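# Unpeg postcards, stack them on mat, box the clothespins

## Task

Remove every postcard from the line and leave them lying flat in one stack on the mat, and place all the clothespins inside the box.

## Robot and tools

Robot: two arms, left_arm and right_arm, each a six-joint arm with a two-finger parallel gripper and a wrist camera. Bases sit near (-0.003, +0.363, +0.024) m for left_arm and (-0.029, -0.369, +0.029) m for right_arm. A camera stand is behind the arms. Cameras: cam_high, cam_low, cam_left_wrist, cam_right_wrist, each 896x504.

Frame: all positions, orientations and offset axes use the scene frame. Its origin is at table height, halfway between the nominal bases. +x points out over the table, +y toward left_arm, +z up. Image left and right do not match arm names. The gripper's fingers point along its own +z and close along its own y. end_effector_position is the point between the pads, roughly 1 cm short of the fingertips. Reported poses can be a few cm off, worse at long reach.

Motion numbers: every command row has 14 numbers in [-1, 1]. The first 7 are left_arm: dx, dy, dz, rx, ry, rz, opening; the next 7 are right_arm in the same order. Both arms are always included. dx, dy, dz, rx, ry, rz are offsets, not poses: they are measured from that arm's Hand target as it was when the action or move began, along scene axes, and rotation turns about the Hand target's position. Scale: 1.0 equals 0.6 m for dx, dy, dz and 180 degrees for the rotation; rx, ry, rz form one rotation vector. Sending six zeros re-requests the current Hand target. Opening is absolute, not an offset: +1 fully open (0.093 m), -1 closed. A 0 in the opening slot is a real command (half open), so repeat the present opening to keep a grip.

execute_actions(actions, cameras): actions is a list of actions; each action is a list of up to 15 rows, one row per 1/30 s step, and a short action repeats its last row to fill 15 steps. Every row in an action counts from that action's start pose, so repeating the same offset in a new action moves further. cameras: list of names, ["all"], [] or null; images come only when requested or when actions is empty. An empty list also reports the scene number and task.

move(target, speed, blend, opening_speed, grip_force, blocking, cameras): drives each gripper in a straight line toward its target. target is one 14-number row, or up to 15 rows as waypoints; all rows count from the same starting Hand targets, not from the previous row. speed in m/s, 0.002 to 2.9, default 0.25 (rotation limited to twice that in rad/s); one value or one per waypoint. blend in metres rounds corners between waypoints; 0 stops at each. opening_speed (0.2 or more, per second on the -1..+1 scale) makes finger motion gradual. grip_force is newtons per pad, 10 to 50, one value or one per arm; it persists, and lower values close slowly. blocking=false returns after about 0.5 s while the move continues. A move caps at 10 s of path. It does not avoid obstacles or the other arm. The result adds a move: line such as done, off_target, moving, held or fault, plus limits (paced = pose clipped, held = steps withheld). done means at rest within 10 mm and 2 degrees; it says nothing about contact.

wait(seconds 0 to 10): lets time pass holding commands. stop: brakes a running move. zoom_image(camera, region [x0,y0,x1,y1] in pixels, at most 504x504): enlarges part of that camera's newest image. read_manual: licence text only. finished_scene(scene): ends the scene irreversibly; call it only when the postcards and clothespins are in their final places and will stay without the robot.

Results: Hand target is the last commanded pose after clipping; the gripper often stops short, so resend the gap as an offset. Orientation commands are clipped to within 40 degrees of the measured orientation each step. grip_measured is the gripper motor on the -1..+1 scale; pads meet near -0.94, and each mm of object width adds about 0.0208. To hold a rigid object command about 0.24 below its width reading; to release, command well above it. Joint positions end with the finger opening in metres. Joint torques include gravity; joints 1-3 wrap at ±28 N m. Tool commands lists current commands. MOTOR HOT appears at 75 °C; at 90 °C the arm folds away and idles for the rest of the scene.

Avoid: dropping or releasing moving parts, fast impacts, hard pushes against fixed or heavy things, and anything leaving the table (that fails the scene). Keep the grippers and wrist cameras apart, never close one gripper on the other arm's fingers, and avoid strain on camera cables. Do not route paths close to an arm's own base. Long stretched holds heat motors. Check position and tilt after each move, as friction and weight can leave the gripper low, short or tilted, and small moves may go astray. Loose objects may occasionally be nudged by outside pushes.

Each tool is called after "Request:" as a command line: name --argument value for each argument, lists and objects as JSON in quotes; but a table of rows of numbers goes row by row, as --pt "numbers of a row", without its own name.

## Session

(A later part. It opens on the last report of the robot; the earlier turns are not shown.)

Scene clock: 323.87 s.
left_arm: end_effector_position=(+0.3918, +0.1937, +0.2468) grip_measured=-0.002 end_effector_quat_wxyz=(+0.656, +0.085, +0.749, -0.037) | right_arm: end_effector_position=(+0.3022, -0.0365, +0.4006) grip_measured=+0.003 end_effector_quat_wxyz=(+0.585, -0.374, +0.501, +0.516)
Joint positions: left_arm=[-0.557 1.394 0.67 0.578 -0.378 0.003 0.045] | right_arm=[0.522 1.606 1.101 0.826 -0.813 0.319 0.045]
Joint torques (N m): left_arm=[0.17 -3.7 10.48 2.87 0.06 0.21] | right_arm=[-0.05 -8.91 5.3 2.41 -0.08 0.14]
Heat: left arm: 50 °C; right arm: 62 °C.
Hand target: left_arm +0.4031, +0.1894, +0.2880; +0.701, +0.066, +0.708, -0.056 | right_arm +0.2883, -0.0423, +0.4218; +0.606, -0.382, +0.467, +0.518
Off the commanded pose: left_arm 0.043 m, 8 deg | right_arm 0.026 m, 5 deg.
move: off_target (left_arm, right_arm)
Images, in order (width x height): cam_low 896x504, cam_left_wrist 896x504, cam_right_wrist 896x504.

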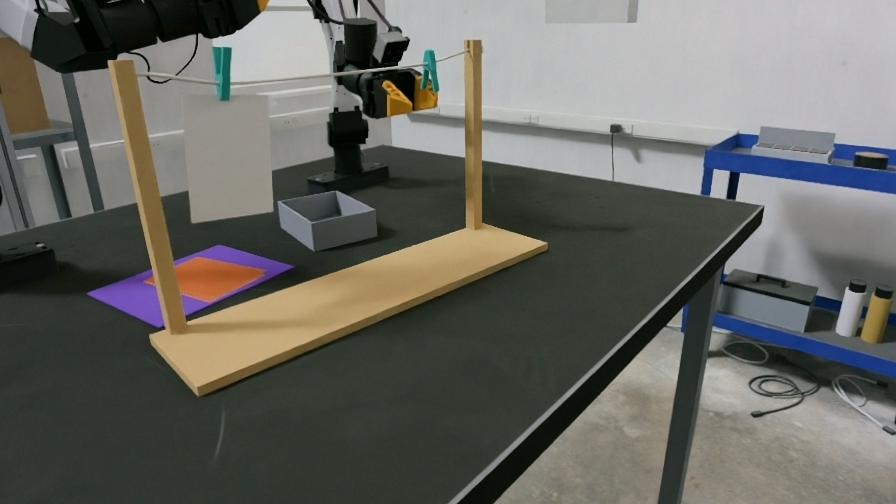

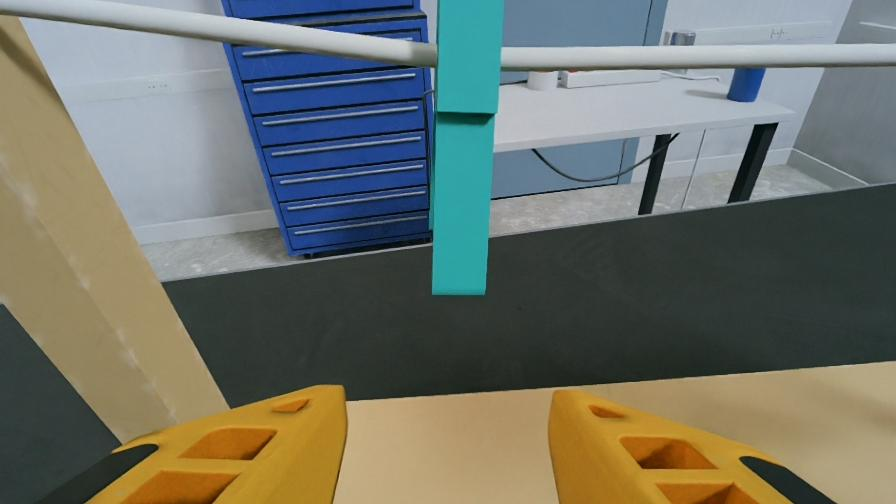

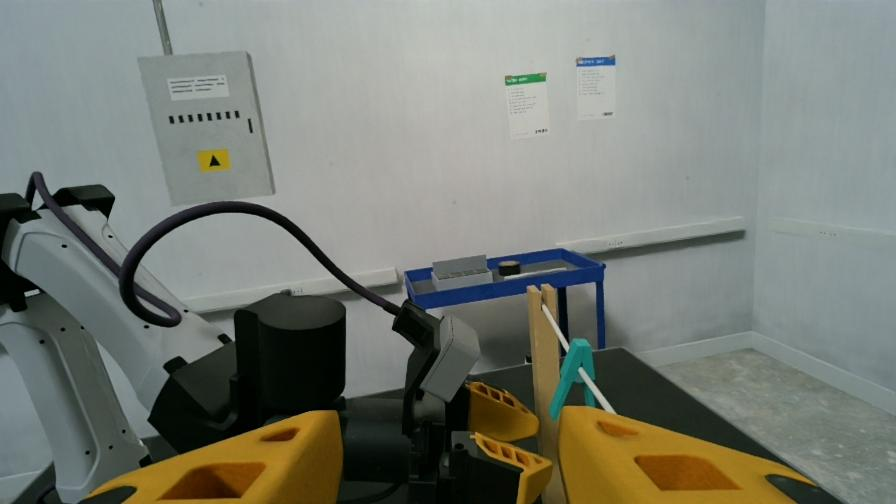

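Request:
move --target '[0.02,-0.01,0.04,0,0,0,0.0,0,0,0,0,0,0,0.0]' --speed 0.06 --cameras '["cam_left_wrist"]'

Request:
zoom_image --camera "cam_left_wrist" --region '[300, 0, 600, 504]'

Scene clock: 325.20 s.
left_arm: end_effector_position=(+0.4081, +0.1825, +0.2929) grip_measured=-0.002 end_effector_quat_wxyz=(+0.689, +0.072, +0.719, -0.055) | right_arm: end_effector_position=(+0.3022, -0.0365, +0.4006) grip_measured=+0.003 end_effector_quat_wxyz=(+0.585, -0.374, +0.501, +0.516)
Joint positions: left_arm=[-0.557 1.42 0.794 0.578 -0.372 0.003 0.045] | right_arm=[0.522 1.606 1.101 0.826 -0.813 0.319 0.045]
Joint torques (N m): left_arm=[0.23 -4.04 10.54 1.97 0.09 0.21] | right_arm=[-0.1 -8.95 5.34 2.4 -0.08 0.15]
Heat: left arm: 50 °C; right arm: 61 °C.
Hand target: left_arm +0.4151, +0.1834, +0.3120; +0.701, +0.066, +0.708, -0.056 | right_arm +0.2883, -0.0423, +0.4218; +0.606, -0.382, +0.467, +0.518
Off the commanded pose: left_arm 0.020 m, 2 deg | right_arm 0.026 m, 5 deg.
move: off_target (left_arm, right_arm)
Images, in order (width x height): cam_left_wrist 896x504.

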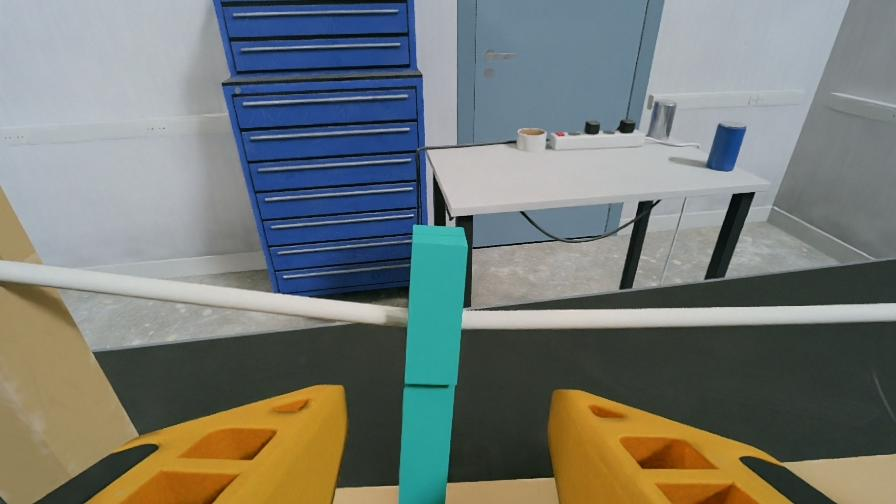

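Scaled by 1.000.

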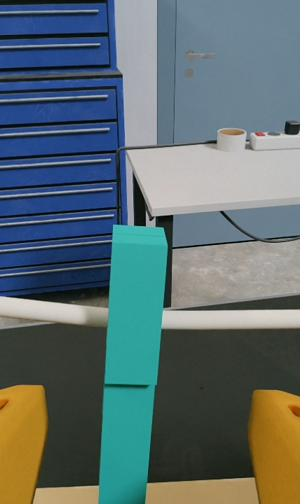

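Request:
execute_actions --actions '[]' --cameras '["cam_low","cam_right_wrist"]'

Request:
zoom_image --camera "cam_right_wrist" --region '[420, 280, 660, 440]'

Request:
zoom_image --camera "cam_low" --region '[370, 30, 490, 130]'

Scene clock: 325.43 s.
left_arm: end_effector_position=(+0.4081, +0.1825, +0.2929) grip_measured=-0.002 end_effector_quat_wxyz=(+0.689, +0.072, +0.719, -0.055) | right_arm: end_effector_position=(+0.3022, -0.0365, +0.4006) grip_measured=+0.003 end_effector_quat_wxyz=(+0.585, -0.374, +0.501, +0.516)
Joint positions: left_arm=[-0.557 1.42 0.794 0.578 -0.372 0.003 0.045] | right_arm=[0.522 1.606 1.101 0.826 -0.813 0.319 0.045]
Joint velocities: within noise
Joint torques (N m): left_arm=[0.24 -4.07 10.55 1.97 0.08 0.22] | right_arm=[-0.09 -8.95 5.34 2.41 -0.07 0.16]
Heat: left arm: 50 °C; right arm: 61 °C.
Hand target: left_arm +0.4151, +0.1834, +0.3120; +0.701, +0.066, +0.708, -0.056 | right_arm +0.2883, -0.0423, +0.4218; +0.606, -0.382, +0.467, +0.518
Tool commands: left_gripper/opening=+0.0 right_gripper/opening=+0.0
Off the commanded pose: left_arm 0.020 m, 2 deg | right_arm 0.026 m, 5 deg.
Images, in order (width x height): cam_low 896x504, cam_right_wrist 896x504.

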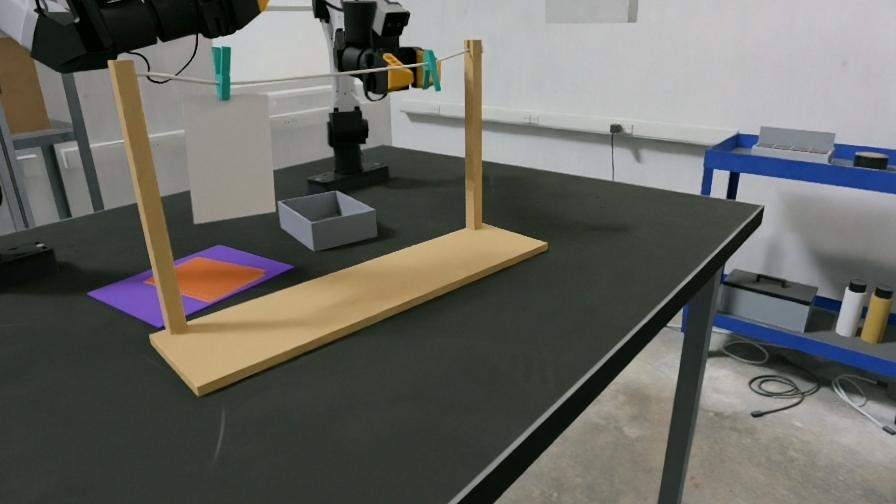

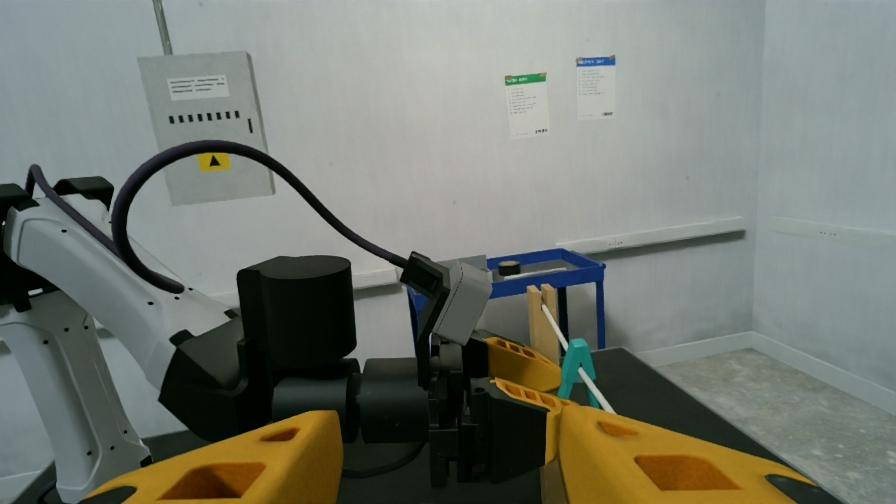

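Scaled by 2.100 from the camera's 896x504 image, which has a finer 1280x720 frame.

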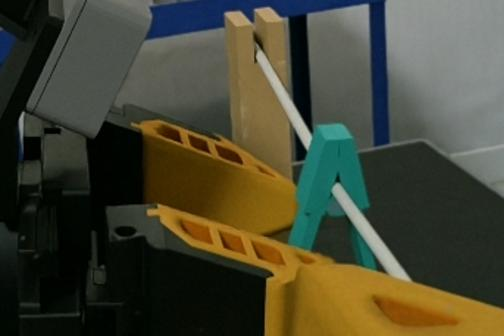

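Scaled by 4.200 from the camera's 896x504 image, which has a finer 1280x720 frame.

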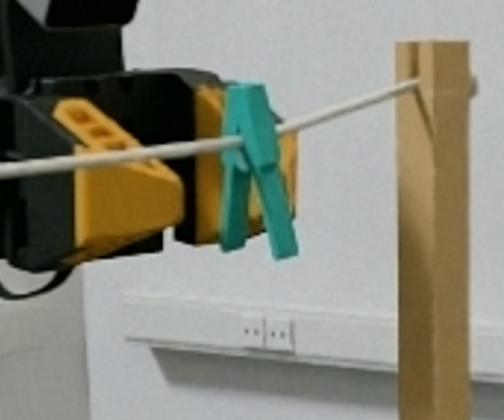

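Request:
move --target '[0.04,0.001,-0.004,0,0,0,0.0,0,0,0,0,0,0,0.0]' --speed 0.03 --cameras '["cam_left_wrist","cam_right_wrist","cam_low"]'

Request:
zoom_image --camera "cam_right_wrist" --region '[420, 280, 660, 440]'

Request:
zoom_image --camera "cam_low" --region '[370, 30, 490, 130]'

Scene clock: 327.03 s.
left_arm: end_effector_position=(+0.4310, +0.1845, +0.2852) grip_measured=-0.002 end_effector_quat_wxyz=(+0.681, +0.073, +0.726, -0.051) | right_arm: end_effector_position=(+0.3022, -0.0365, +0.4006) grip_measured=+0.003 end_effector_quat_wxyz=(+0.585, -0.374, +0.501, +0.516)
Joint positions: left_arm=[-0.514 1.501 0.854 0.578 -0.332 0.003 0.045] | right_arm=[0.522 1.606 1.101 0.826 -0.813 0.319 0.045]
Joint torques (N m): left_arm=[0.2 -4.59 10.73 2.17 0.07 0.23] | right_arm=[-0.09 -8.91 5.31 2.42 -0.08 0.14]
Heat: left arm: 49 °C; right arm: 61 °C.
Hand target: left_arm +0.4391, +0.1840, +0.3096; +0.701, +0.066, +0.708, -0.056 | right_arm +0.2883, -0.0423, +0.4218; +0.606, -0.382, +0.467, +0.518
Off the commanded pose: left_arm 0.026 m, 3 deg | right_arm 0.026 m, 5 deg.
move: off_target (left_arm, right_arm)
Images, in order (width x height): cam_low 896x504, cam_left_wrist 896x504, cam_right_wrist 896x504.

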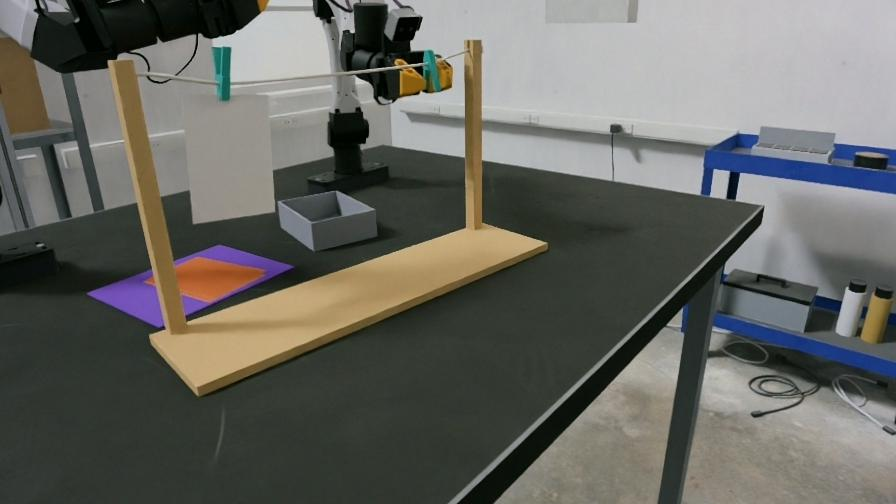

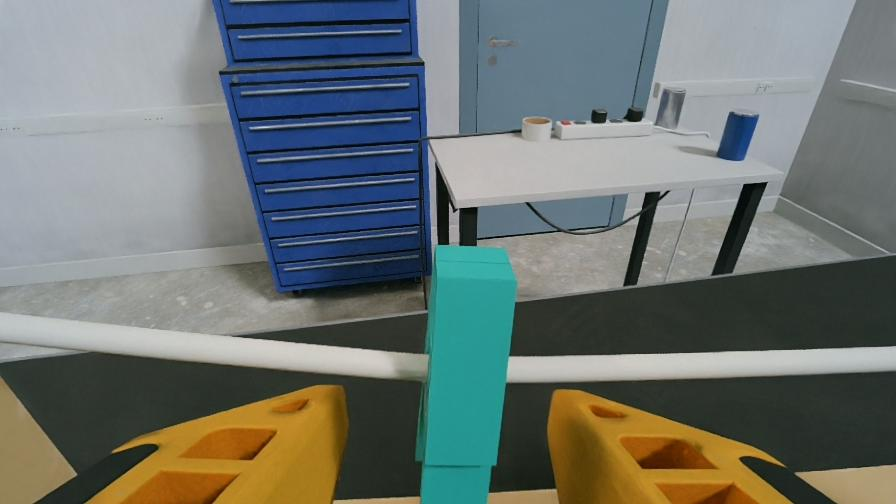

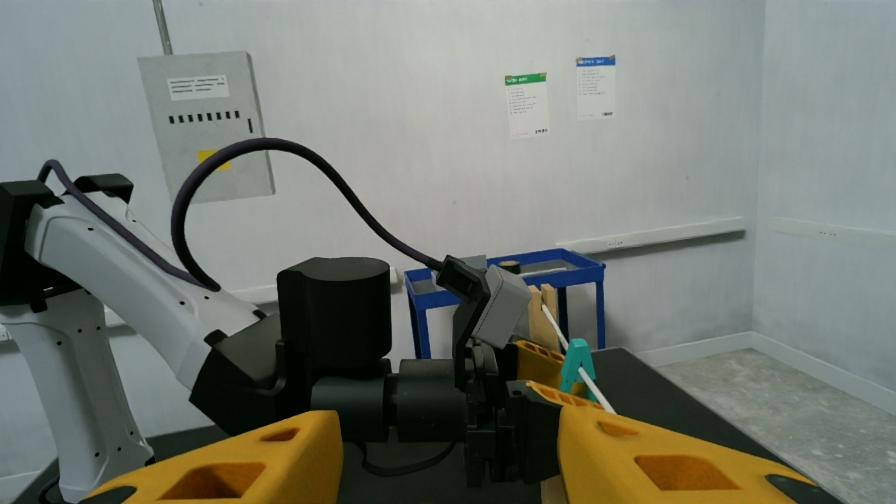

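Scaled by 2.100 from the camera's 896x504 image, which has a finer 1280x720 frame.

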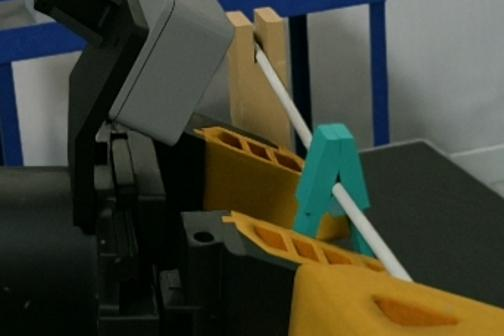

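Scaled by 4.200 from the camera's 896x504 image, which has a finer 1280x720 frame.

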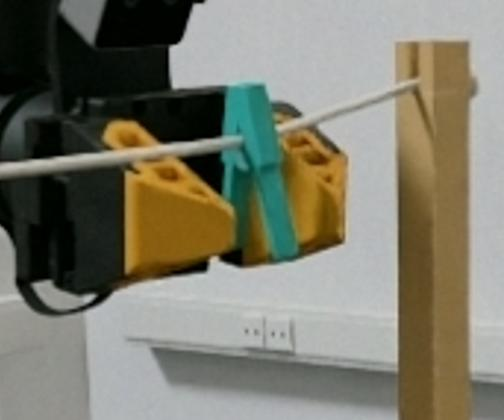

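Request:
move --target '[0,0,0,0,0,0,-1,0,0,0,0,0,0,0.0]' --opening_speed 0.5 --cameras '["cam_left_wrist","cam_low"]'

Request:
zoom_image --camera "cam_low" --region '[370, 30, 490, 130]'

Scene clock: 329.80 s.
left_arm: end_effector_position=(+0.4304, +0.1829, +0.2852) grip_measured=-0.871 end_effector_quat_wxyz=(+0.681, +0.076, +0.726, -0.052) | right_arm: end_effector_position=(+0.3022, -0.0365, +0.4006) grip_measured=+0.003 end_effector_quat_wxyz=(+0.585, -0.374, +0.501, +0.516)
Joint positions: left_arm=[-0.518 1.501 0.854 0.578 -0.331 0.004 0.003] | right_arm=[0.522 1.606 1.101 0.826 -0.813 0.319 0.045]
Joint torques (N m): left_arm=[0.2 -4.59 10.77 2.17 0.04 0.21] | right_arm=[-0.08 -8.91 5.31 2.41 -0.06 0.14]
Heat: left arm: 49 °C; right arm: 60 °C.
Hand target: left_arm +0.4391, +0.1840, +0.3096; +0.701, +0.066, +0.708, -0.056 | right_arm +0.2883, -0.0423, +0.4218; +0.606, -0.382, +0.467, +0.518
Off the commanded pose: left_arm 0.026 m, 3 deg | right_arm 0.026 m, 5 deg.
move: off_target (left_arm, right_arm)
Images, in order (width x height): cam_low 896x504, cam_left_wrist 896x504.

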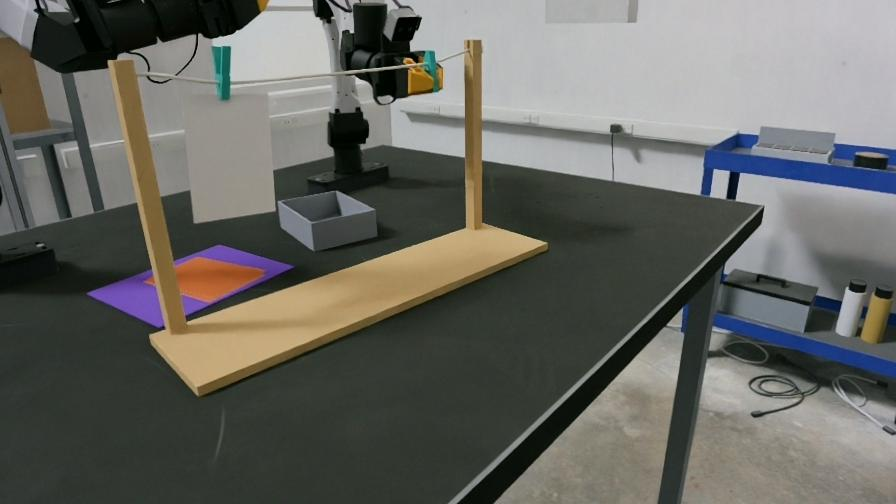

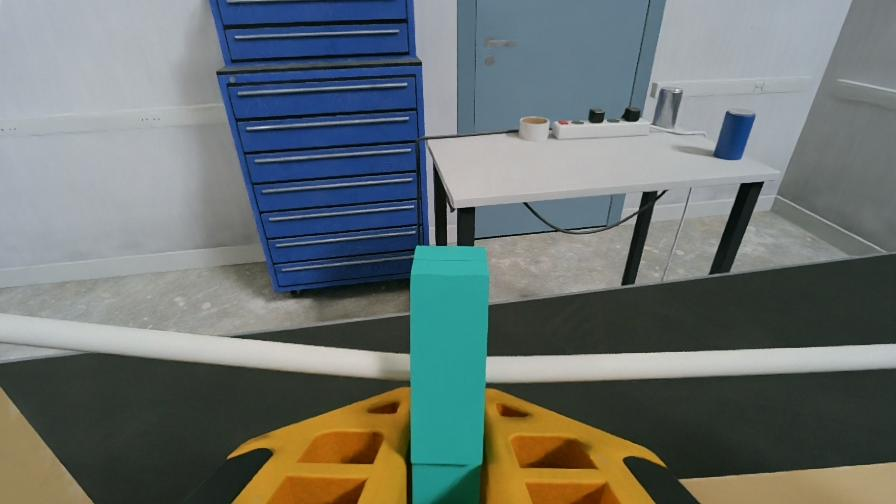

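Scaled by 4.200 from the camera's 896x504 image, which has a finer 1280x720 frame.

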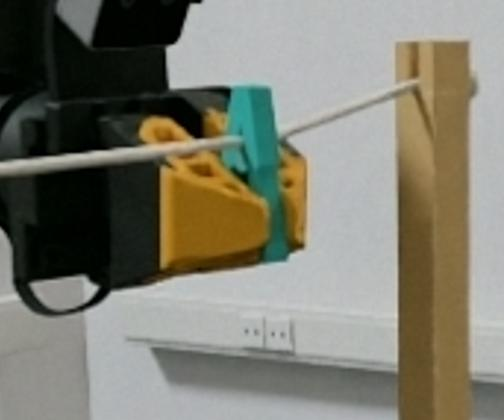

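Request:
move --target '[0,0,-0.09,0,0,0,-1,0,0,0,0,0,0,0.0]' --speed 0.03 --cameras '["cam_left_wrist","cam_low"]'

Request:
zoom_image --camera "cam_low" --region '[370, 30, 490, 130]'

Scene clock: 332.33 s.
left_arm: end_effector_position=(+0.4379, +0.1823, +0.2751) grip_measured=-0.878 end_effector_quat_wxyz=(+0.715, +0.056, +0.694, -0.062) | right_arm: end_effector_position=(+0.3022, -0.0365, +0.4006) grip_measured=+0.003 end_effector_quat_wxyz=(+0.585, -0.374, +0.501, +0.516)
Joint positions: left_arm=[-0.514 1.596 0.795 0.832 -0.341 0.004 0.003] | right_arm=[0.522 1.606 1.101 0.826 -0.813 0.319 0.045]
Joint torques (N m): left_arm=[0.18 -3.89 4.29 2 0.08 0.21] | right_arm=[-0.13 -8.95 5.29 2.42 -0.08 0.15]
Heat: left arm: 48 °C; right arm: 60 °C.
Hand target: left_arm +0.4391, +0.1840, +0.2556; +0.701, +0.066, +0.708, -0.056 | right_arm +0.2883, -0.0423, +0.4218; +0.606, -0.382, +0.467, +0.518
Off the commanded pose: left_arm 0.020 m, 3 deg | right_arm 0.026 m, 5 deg.
move: off_target (left_arm, right_arm)
Images, in order (width x height): cam_low 896x504, cam_left_wrist 896x504.

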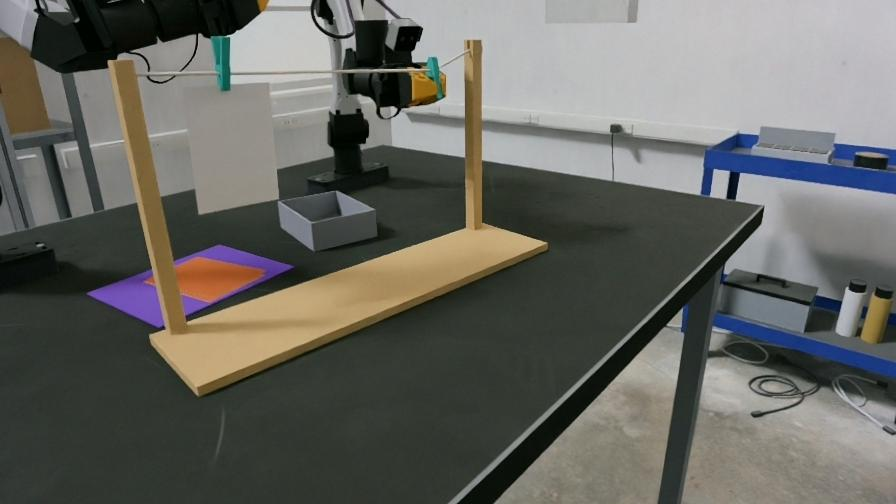

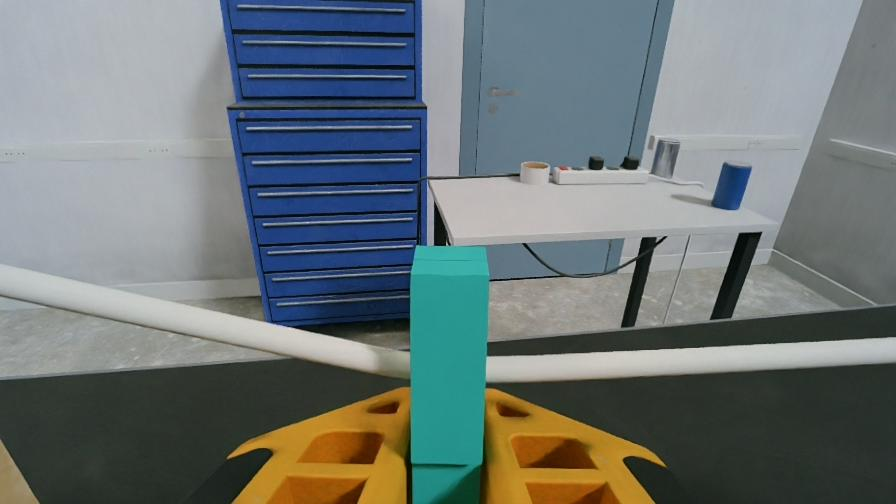

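Scaled by 4.200 from the camera's 896x504 image, which has a finer 1280x720 frame.

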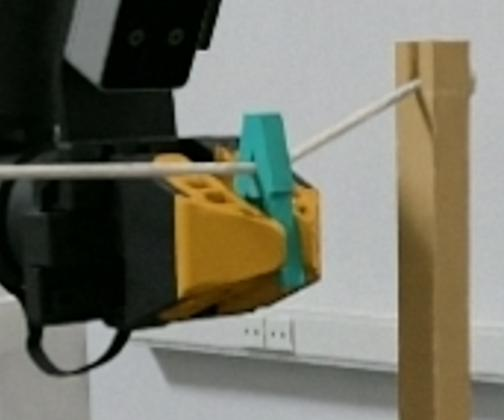

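Request:
move --target '[0,0,-0.035,0,0,0,-1,0,0,0,0,0,0,0.0]' --speed 0.03 --cameras '["cam_low"]'

Request:
zoom_image --camera "cam_low" --region '[370, 30, 490, 130]'

Scene clock: 333.77 s.
left_arm: end_effector_position=(+0.4358, +0.1818, +0.2727) grip_measured=-0.878 end_effector_quat_wxyz=(+0.736, +0.047, +0.672, -0.073) | right_arm: end_effector_position=(+0.3022, -0.0365, +0.4006) grip_measured=+0.003 end_effector_quat_wxyz=(+0.585, -0.374, +0.501, +0.516)
Joint positions: left_arm=[-0.518 1.639 0.754 0.984 -0.341 0.004 0.003] | right_arm=[0.522 1.606 1.101 0.826 -0.813 0.319 0.045]
Joint torques (N m): left_arm=[0.24 -3.45 3.48 1.46 0.1 0.2] | right_arm=[-0.12 -8.92 5.33 2.4 -0.08 0.14]
Heat: left arm: 48 °C; right arm: 59 °C.
Hand target: left_arm +0.4391, +0.1840, +0.2346; +0.701, +0.066, +0.708, -0.056 | right_arm +0.2883, -0.0423, +0.4218; +0.606, -0.382, +0.467, +0.518
Off the commanded pose: left_arm 0.038 m, 6 deg | right_arm 0.026 m, 5 deg.
move: off_target (left_arm, right_arm)
Images, in order (width x height): cam_low 896x504.

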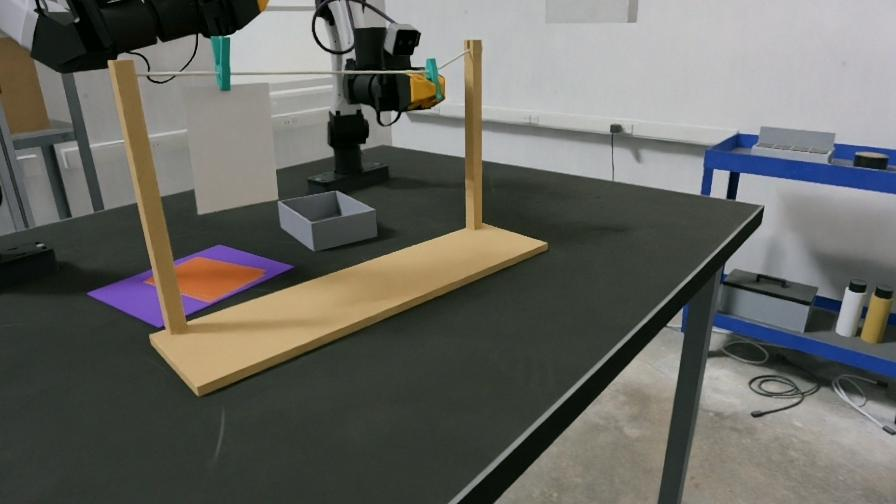

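Scaled by 4.200 from the camera's 896x504 image, which has a finer 1280x720 frame.

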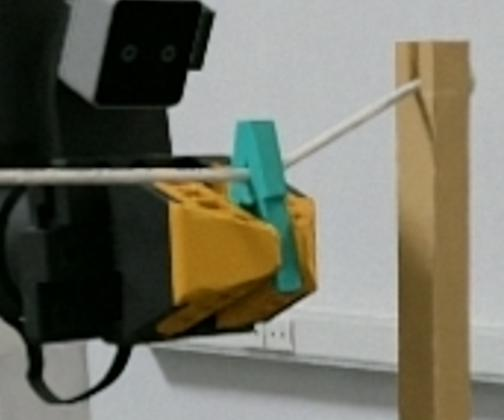

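Request:
move --pt "0 0 0.08 0 0 0 -1 0 0 0 0 0 0 0.0" --pt "0 0 0.08 0 0 0 0 0 0 0 0 0 0 0.0" --pt "-0.1 0.01 0.08 0 0 0 0 0 0 0 0 0 0 0.0" --speed 0.05 --cameras '["cam_left_wrist","cam_low","cam_right_wrist"]'

Scene clock: 340.33 s.
left_arm: end_effector_position=(+0.3846, +0.1879, +0.2848) grip_measured=-0.002 end_effector_quat_wxyz=(+0.707, +0.062, +0.702, -0.060) | right_arm: end_effector_position=(+0.3022, -0.0365, +0.4006) grip_measured=+0.003 end_effector_quat_wxyz=(+0.585, -0.374, +0.501, +0.516)
Joint positions: left_arm=[-0.591 1.366 0.659 0.716 -0.413 0.007 0.045] | right_arm=[0.522 1.606 1.101 0.826 -0.813 0.319 0.045]
Joint torques (N m): left_arm=[-0.95 -6.2 5.45 1.65 -0.11 0.17] | right_arm=[-0.06 -8.92 5.33 2.4 -0.07 0.14]
Heat: left arm: 47 °C; right arm: 58 °C.
Hand target: left_arm +0.3791, +0.1900, +0.2826; +0.701, +0.066, +0.708, -0.056 | right_arm +0.2883, -0.0423, +0.4218; +0.606, -0.382, +0.467, +0.518
Off the commanded pose: left_arm 0.006 m, 1 deg | right_arm 0.026 m, 5 deg.
move: off_target (right_arm)
Images, in order (width x height): cam_low 896x504, cam_left_wrist 896x504, cam_right_wrist 896x504.

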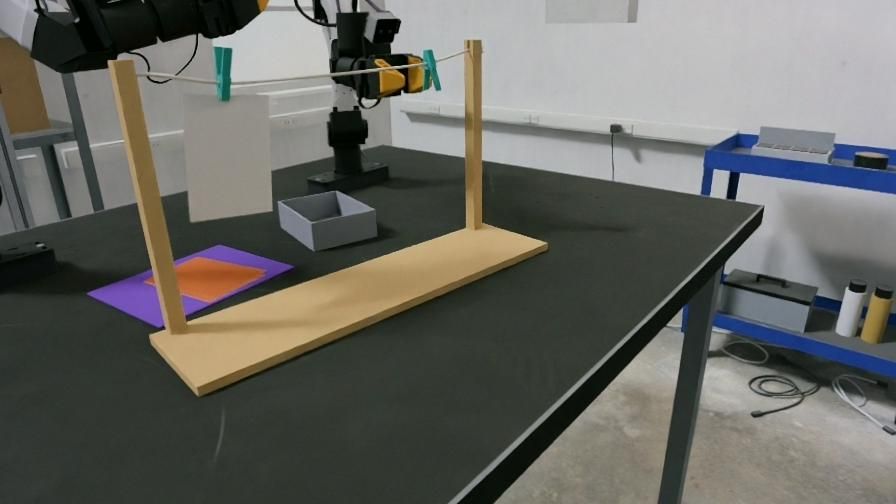

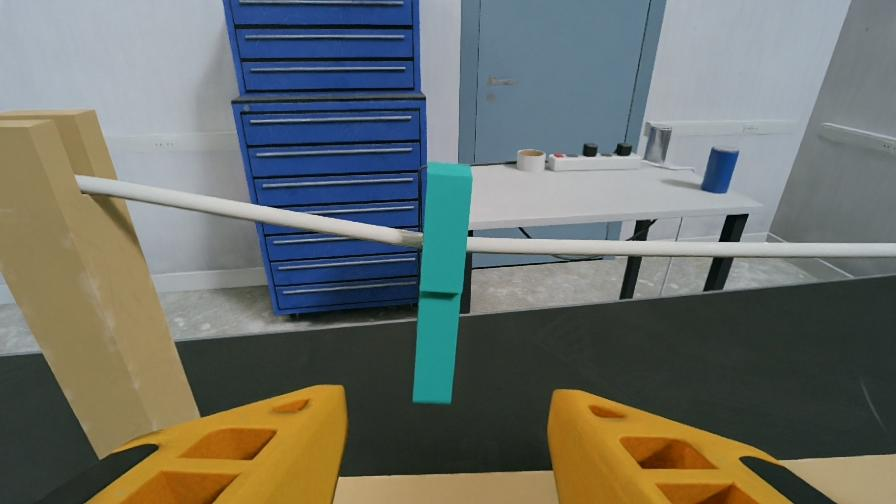

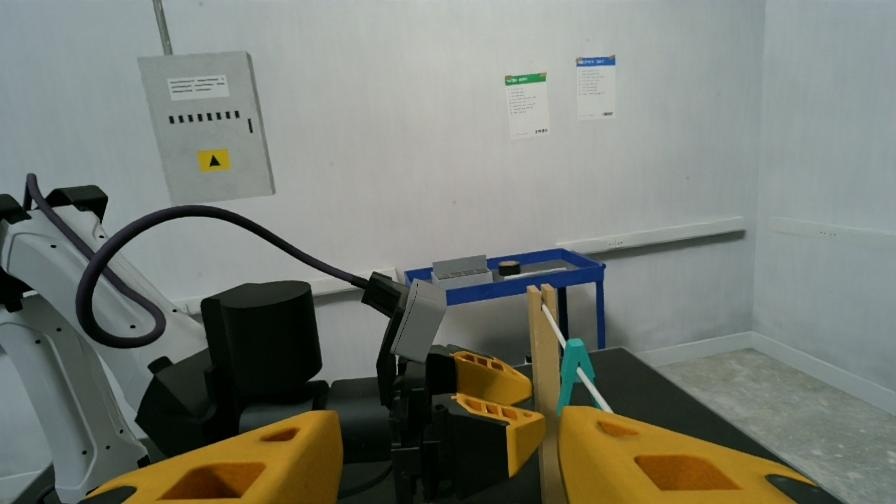

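Request:
move --pt "-0.125 0.02 -0.03 0.4332 -0.2701 0.1994 0.0 0 0 0 0 0 0 0.0" --pt "-0.04 0.008 -0.1 0.4332 -0.2701 0.1994 0.8 0 0 0 0 0 0 0.0" --speed 0.2 --cameras '["cam_left_wrist","cam_low","cam_right_wrist"]'

Scene clock: 350.80 s.
left_arm: end_effector_position=(+0.3496, +0.1967, +0.1843) grip_measured=+0.798 end_effector_quat_wxyz=(+0.531, +0.553, +0.406, +0.498) | right_arm: end_effector_position=(+0.3022, -0.0365, +0.4006) grip_measured=+0.003 end_effector_quat_wxyz=(+0.585, -0.374, +0.501, +0.516)
Joint positions: left_arm=[-0.634 1.7 0.311 1.455 -0.442 1.719 0.083] | right_arm=[0.522 1.606 1.101 0.826 -0.813 0.319 0.045]
Joint torques (N m): left_arm=[0.12 -3.73 6.54 3.17 0.09 -0.22] | right_arm=[-0.1 -8.94 5.26 2.41 -0.08 0.15]
Heat: left arm: 46 °C; right arm: 56 °C.
Hand target: left_arm +0.3551, +0.1948, +0.2226; +0.694, +0.295, +0.255, +0.604 | right_arm +0.2883, -0.0423, +0.4218; +0.606, -0.382, +0.467, +0.518
Off the commanded pose: left_arm 0.039 m, 42 deg; orientation clipped | right_arm 0.026 m, 5 deg.
joint sent to its limit (left arm) — joint 4 (wrist pitch), upper limit. The joint targets are off in position and orientation.
move: off_target (left_arm, right_arm); target 2's new opening was sent with left_arm's hand 0.039 m and 42 deg from that target; limits=paced
Images, in order (width x height): cam_low 896x504, cam_left_wrist 896x504, cam_right_wrist 896x504.

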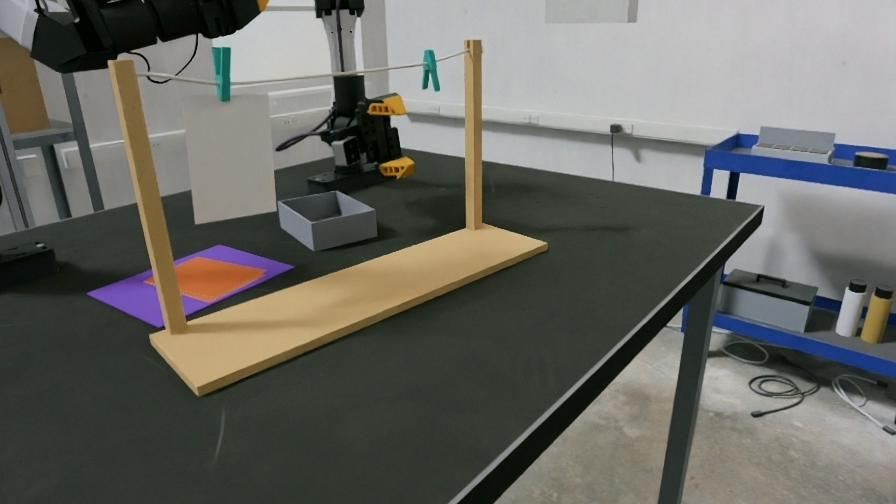

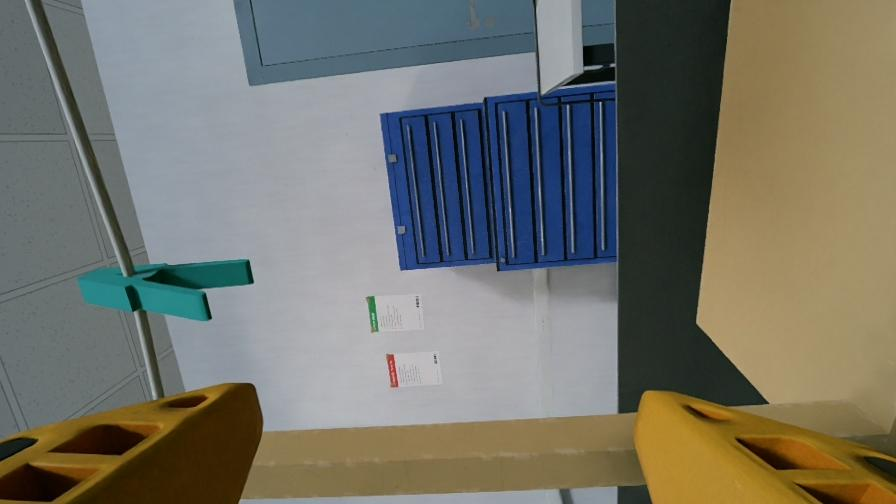

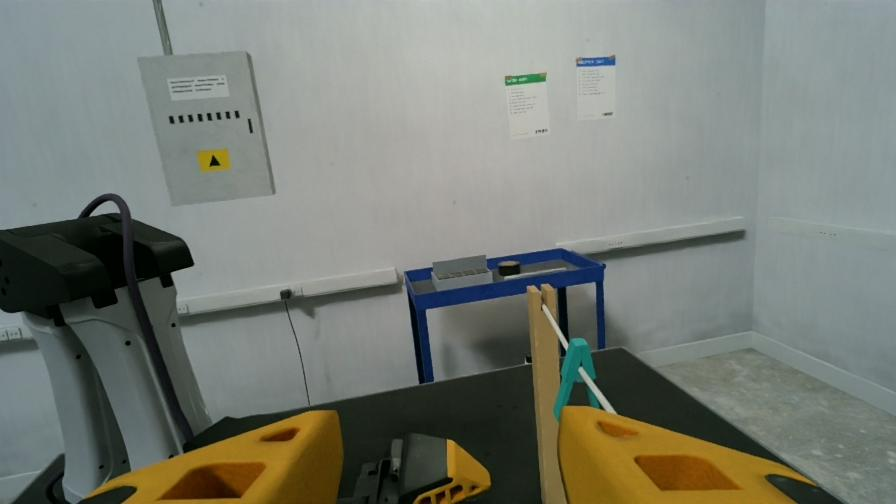

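Request:
move --target '[0.004,-0.001,0.057,0.0139,0.1047,0,0.9,0,0,0,0,0,0,0.0]' --speed 0.1 --cameras '["cam_left_wrist"]'

Scene clock: 353.30 s.
left_arm: end_effector_position=(+0.3573, +0.1928, +0.2041) grip_measured=+0.898 end_effector_quat_wxyz=(+0.548, +0.530, +0.404, +0.506) | right_arm: end_effector_position=(+0.3022, -0.0365, +0.4006) grip_measured=+0.003 end_effector_quat_wxyz=(+0.585, -0.374, +0.501, +0.516)
Joint positions: left_arm=[-0.634 1.69 0.358 1.455 -0.452 1.719 0.088] | right_arm=[0.522 1.606 1.101 0.826 -0.813 0.319 0.045]
Joint torques (N m): left_arm=[-0.4 -6.74 6.9 3.16 -0.04 0.07] | right_arm=[-0.09 -8.9 5.3 2.41 -0.07 0.15]
Heat: left arm: 45 °C; right arm: 56 °C.
Hand target: left_arm +0.3575, +0.1942, +0.2568; +0.637, +0.405, +0.352, +0.553 | right_arm +0.2883, -0.0423, +0.4218; +0.606, -0.382, +0.467, +0.518
Off the commanded pose: left_arm 0.053 m, 19 deg | right_arm 0.026 m, 5 deg.
joint sent to its limit (left arm) — joint 4 (wrist pitch), upper limit. The joint targets are off in position and orientation.
move: off_target (left_arm, right_arm)
Images, in order (width x height): cam_left_wrist 896x504.

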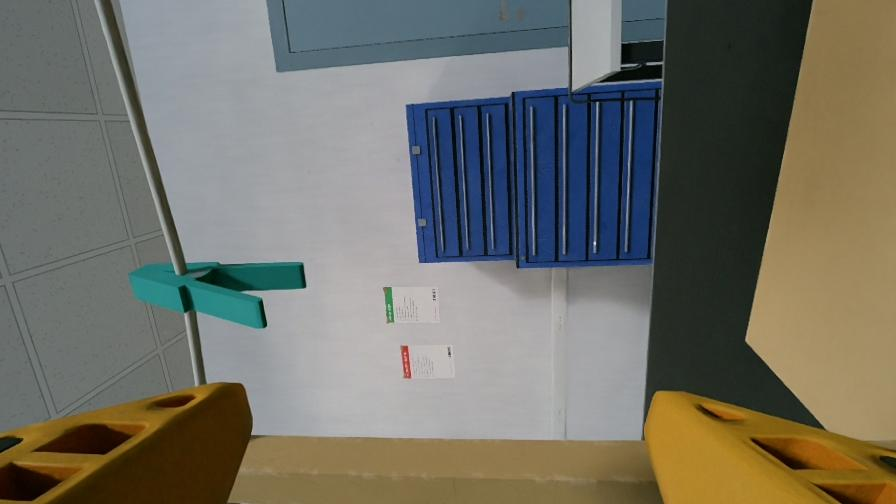

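Request:
move --target '[0.01,-0.001,0.09,0,0,0,0.9,0,0,0,0,0,0,0.0]' --speed 0.1 --cameras '["cam_left_wrist"]'

Scene clock: 356.23 s.
left_arm: end_effector_position=(+0.3678, +0.1891, +0.2569) grip_measured=+0.898 end_effector_quat_wxyz=(+0.577, +0.485, +0.381, +0.536) | right_arm: end_effector_position=(+0.3022, -0.0365, +0.4006) grip_measured=+0.003 end_effector_quat_wxyz=(+0.585, -0.374, +0.501, +0.516)
Joint positions: left_arm=[-0.625 1.638 0.452 1.455 -0.449 1.771 0.088] | right_arm=[0.522 1.606 1.101 0.826 -0.813 0.319 0.045]
Joint velocities: left_arm=[within noise] | right_arm=[0.002 -0.007 -0.017 -0.154 0.007 0.022 0]
Joint torques (N m): left_arm=[0.28 -6.68 7.72 3.05 0.29 0.12] | right_arm=[-0.08 -8.94 5.34 2.41 -0.06 0.13]
Heat: left arm: 47 °C; right arm: 56 °C.
Hand target: left_arm +0.3635, +0.1936, +0.3108; +0.637, +0.405, +0.352, +0.553 | right_arm +0.2883, -0.0423, +0.4218; +0.606, -0.382, +0.467, +0.518
Off the commanded pose: left_arm 0.054 m, 12 deg | right_arm 0.026 m, 5 deg.
joint sent to its limit (left arm) — joint 4 (wrist pitch), upper limit. The joint targets are off in position, not in orientation.
move: off_target (left_arm, right_arm)
Images, in order (width x height): cam_left_wrist 896x504.

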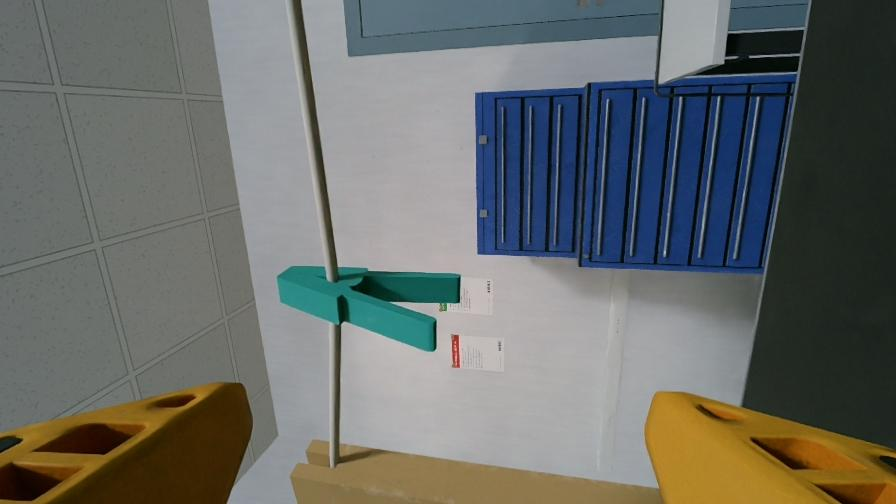

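Request:
move --target '[0.05,0.01,0.05,0,0,0,0.93,0,0,0,0,0,0,0.0]' --speed 0.06 --cameras '["cam_left_wrist"]'

Scene clock: 358.03 s.
left_arm: end_effector_position=(+0.3938, +0.2046, +0.3167) grip_measured=+0.928 end_effector_quat_wxyz=(+0.610, +0.423, +0.363, +0.562) | right_arm: end_effector_position=(+0.3022, -0.0365, +0.4006) grip_measured=+0.003 end_effector_quat_wxyz=(+0.585, -0.374, +0.501, +0.516)
Joint positions: left_arm=[-0.533 1.622 0.596 1.444 -0.378 1.768 0.09] | right_arm=[0.522 1.606 1.101 0.826 -0.813 0.319 0.045]
Joint torques (N m): left_arm=[0.17 -6.91 8.5 1.59 0.31 -0.24] | right_arm=[-0.1 -8.94 5.27 2.41 -0.08 0.16]
Heat: left arm: 47 °C; right arm: 55 °C.
Hand target: left_arm +0.3935, +0.1996, +0.3408; +0.637, +0.405, +0.352, +0.553 | right_arm +0.2883, -0.0423, +0.4218; +0.606, -0.382, +0.467, +0.518
Off the commanded pose: left_arm 0.025 m, 4 deg | right_arm 0.026 m, 5 deg.
move: off_target (left_arm, right_arm)
Images, in order (width x height): cam_left_wrist 896x504.

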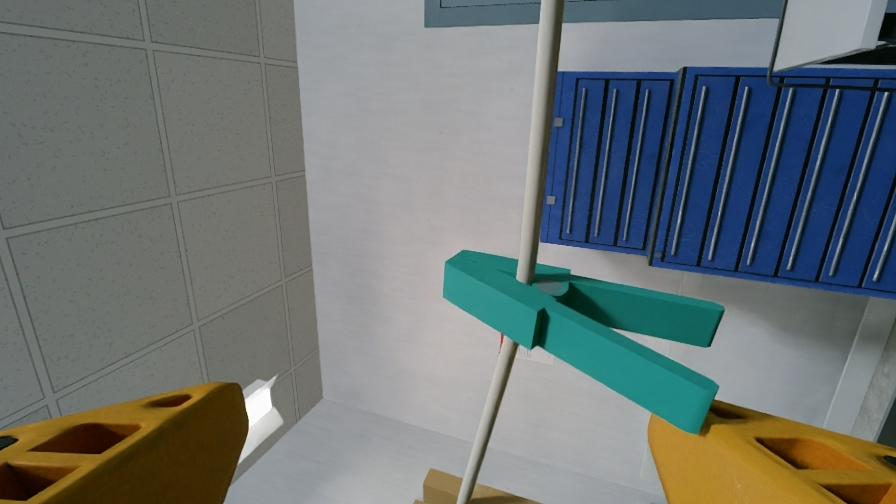

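Request:
move --target '[0,0.004,-0.03,0,0,0,0.93,0,0,0,0,0,0,0.0]' --speed 0.04 --cameras '["cam_left_wrist"]'

Scene clock: 359.27 s.
left_arm: end_effector_position=(+0.3975, +0.2014, +0.3063) grip_measured=+0.928 end_effector_quat_wxyz=(+0.606, +0.434, +0.365, +0.557) | right_arm: end_effector_position=(+0.3022, -0.0365, +0.4006) grip_measured=+0.003 end_effector_quat_wxyz=(+0.585, -0.374, +0.501, +0.516)
Joint positions: left_arm=[-0.533 1.648 0.596 1.444 -0.372 1.764 0.09] | right_arm=[0.522 1.606 1.101 0.826 -0.813 0.319 0.045]
Joint torques (N m): left_arm=[0.17 -4.52 5.67 2.43 0.31 -0.21] | right_arm=[-0.16 -8.91 5.34 2.41 -0.1 0.16]
Heat: left arm: 46 °C; right arm: 55 °C.
Hand target: left_arm +0.3935, +0.2020, +0.3228; +0.637, +0.405, +0.352, +0.553 | right_arm +0.2883, -0.0423, +0.4218; +0.606, -0.382, +0.467, +0.518
Off the commanded pose: left_arm 0.017 m, 5 deg | right_arm 0.026 m, 5 deg.
move: off_target (left_arm, right_arm)
Images, in order (width x height): cam_left_wrist 896x504.

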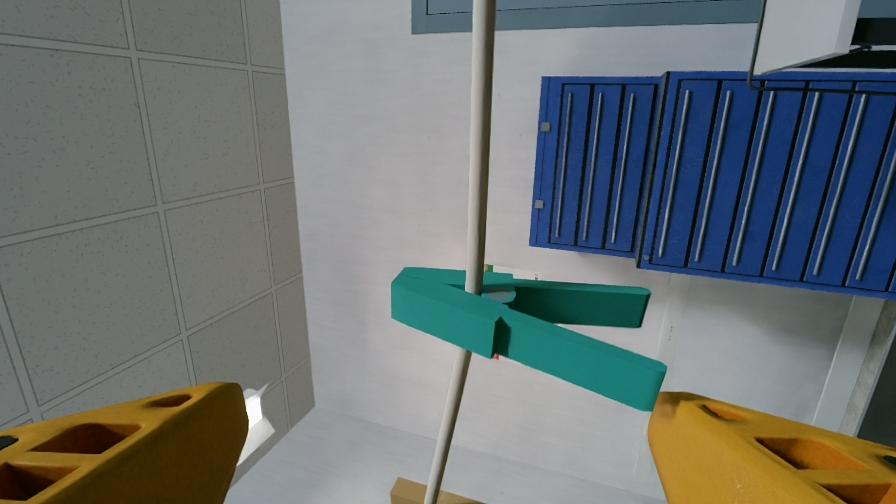

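Request:
move --target '[-0.005,0.004,-0.03,0,0,0,0.93,0,0,0,0,0,0,0.0]' --speed 0.04 --cameras '["cam_left_wrist"]'

Scene clock: 370.97 s.
left_arm: end_effector_position=(+0.3998, +0.1997, +0.2808) grip_measured=+0.928 end_effector_quat_wxyz=(+0.591, +0.458, +0.373, +0.549) | right_arm: end_effector_position=(+0.3022, -0.0365, +0.4006) grip_measured=+0.003 end_effector_quat_wxyz=(+0.585, -0.374, +0.501, +0.516)
Joint positions: left_arm=[-0.533 1.688 0.568 1.45 -0.37 1.759 0.09] | right_arm=[0.522 1.606 1.101 0.826 -0.813 0.319 0.045]
Joint torques (N m): left_arm=[0.38 -4.67 4.16 3.08 0.3 -0.24] | right_arm=[-0.1 -8.88 5.38 2.41 -0.09 0.15]
Heat: left arm: 46 °C; right arm: 54 °C.
Hand target: left_arm +0.3905, +0.2044, +0.3048; +0.637, +0.405, +0.352, +0.553 | right_arm +0.2883, -0.0423, +0.4218; +0.606, -0.382, +0.467, +0.518
Off the commanded pose: left_arm 0.026 m, 8 deg | right_arm 0.026 m, 5 deg.
joint sent to its limit (left arm) — joint 4 (wrist pitch), upper limit. The joint targets are off in position, not in orientation.
move: off_target (left_arm, right_arm)
Images, in order (width x height): cam_left_wrist 896x504.

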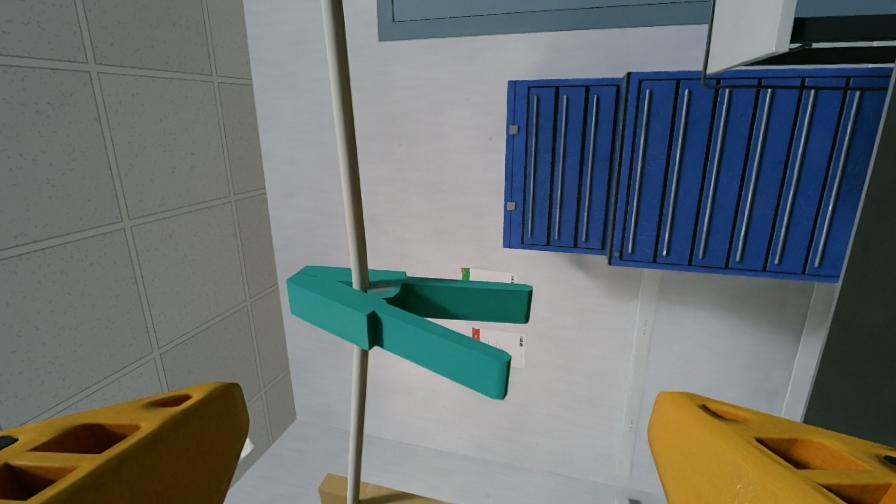

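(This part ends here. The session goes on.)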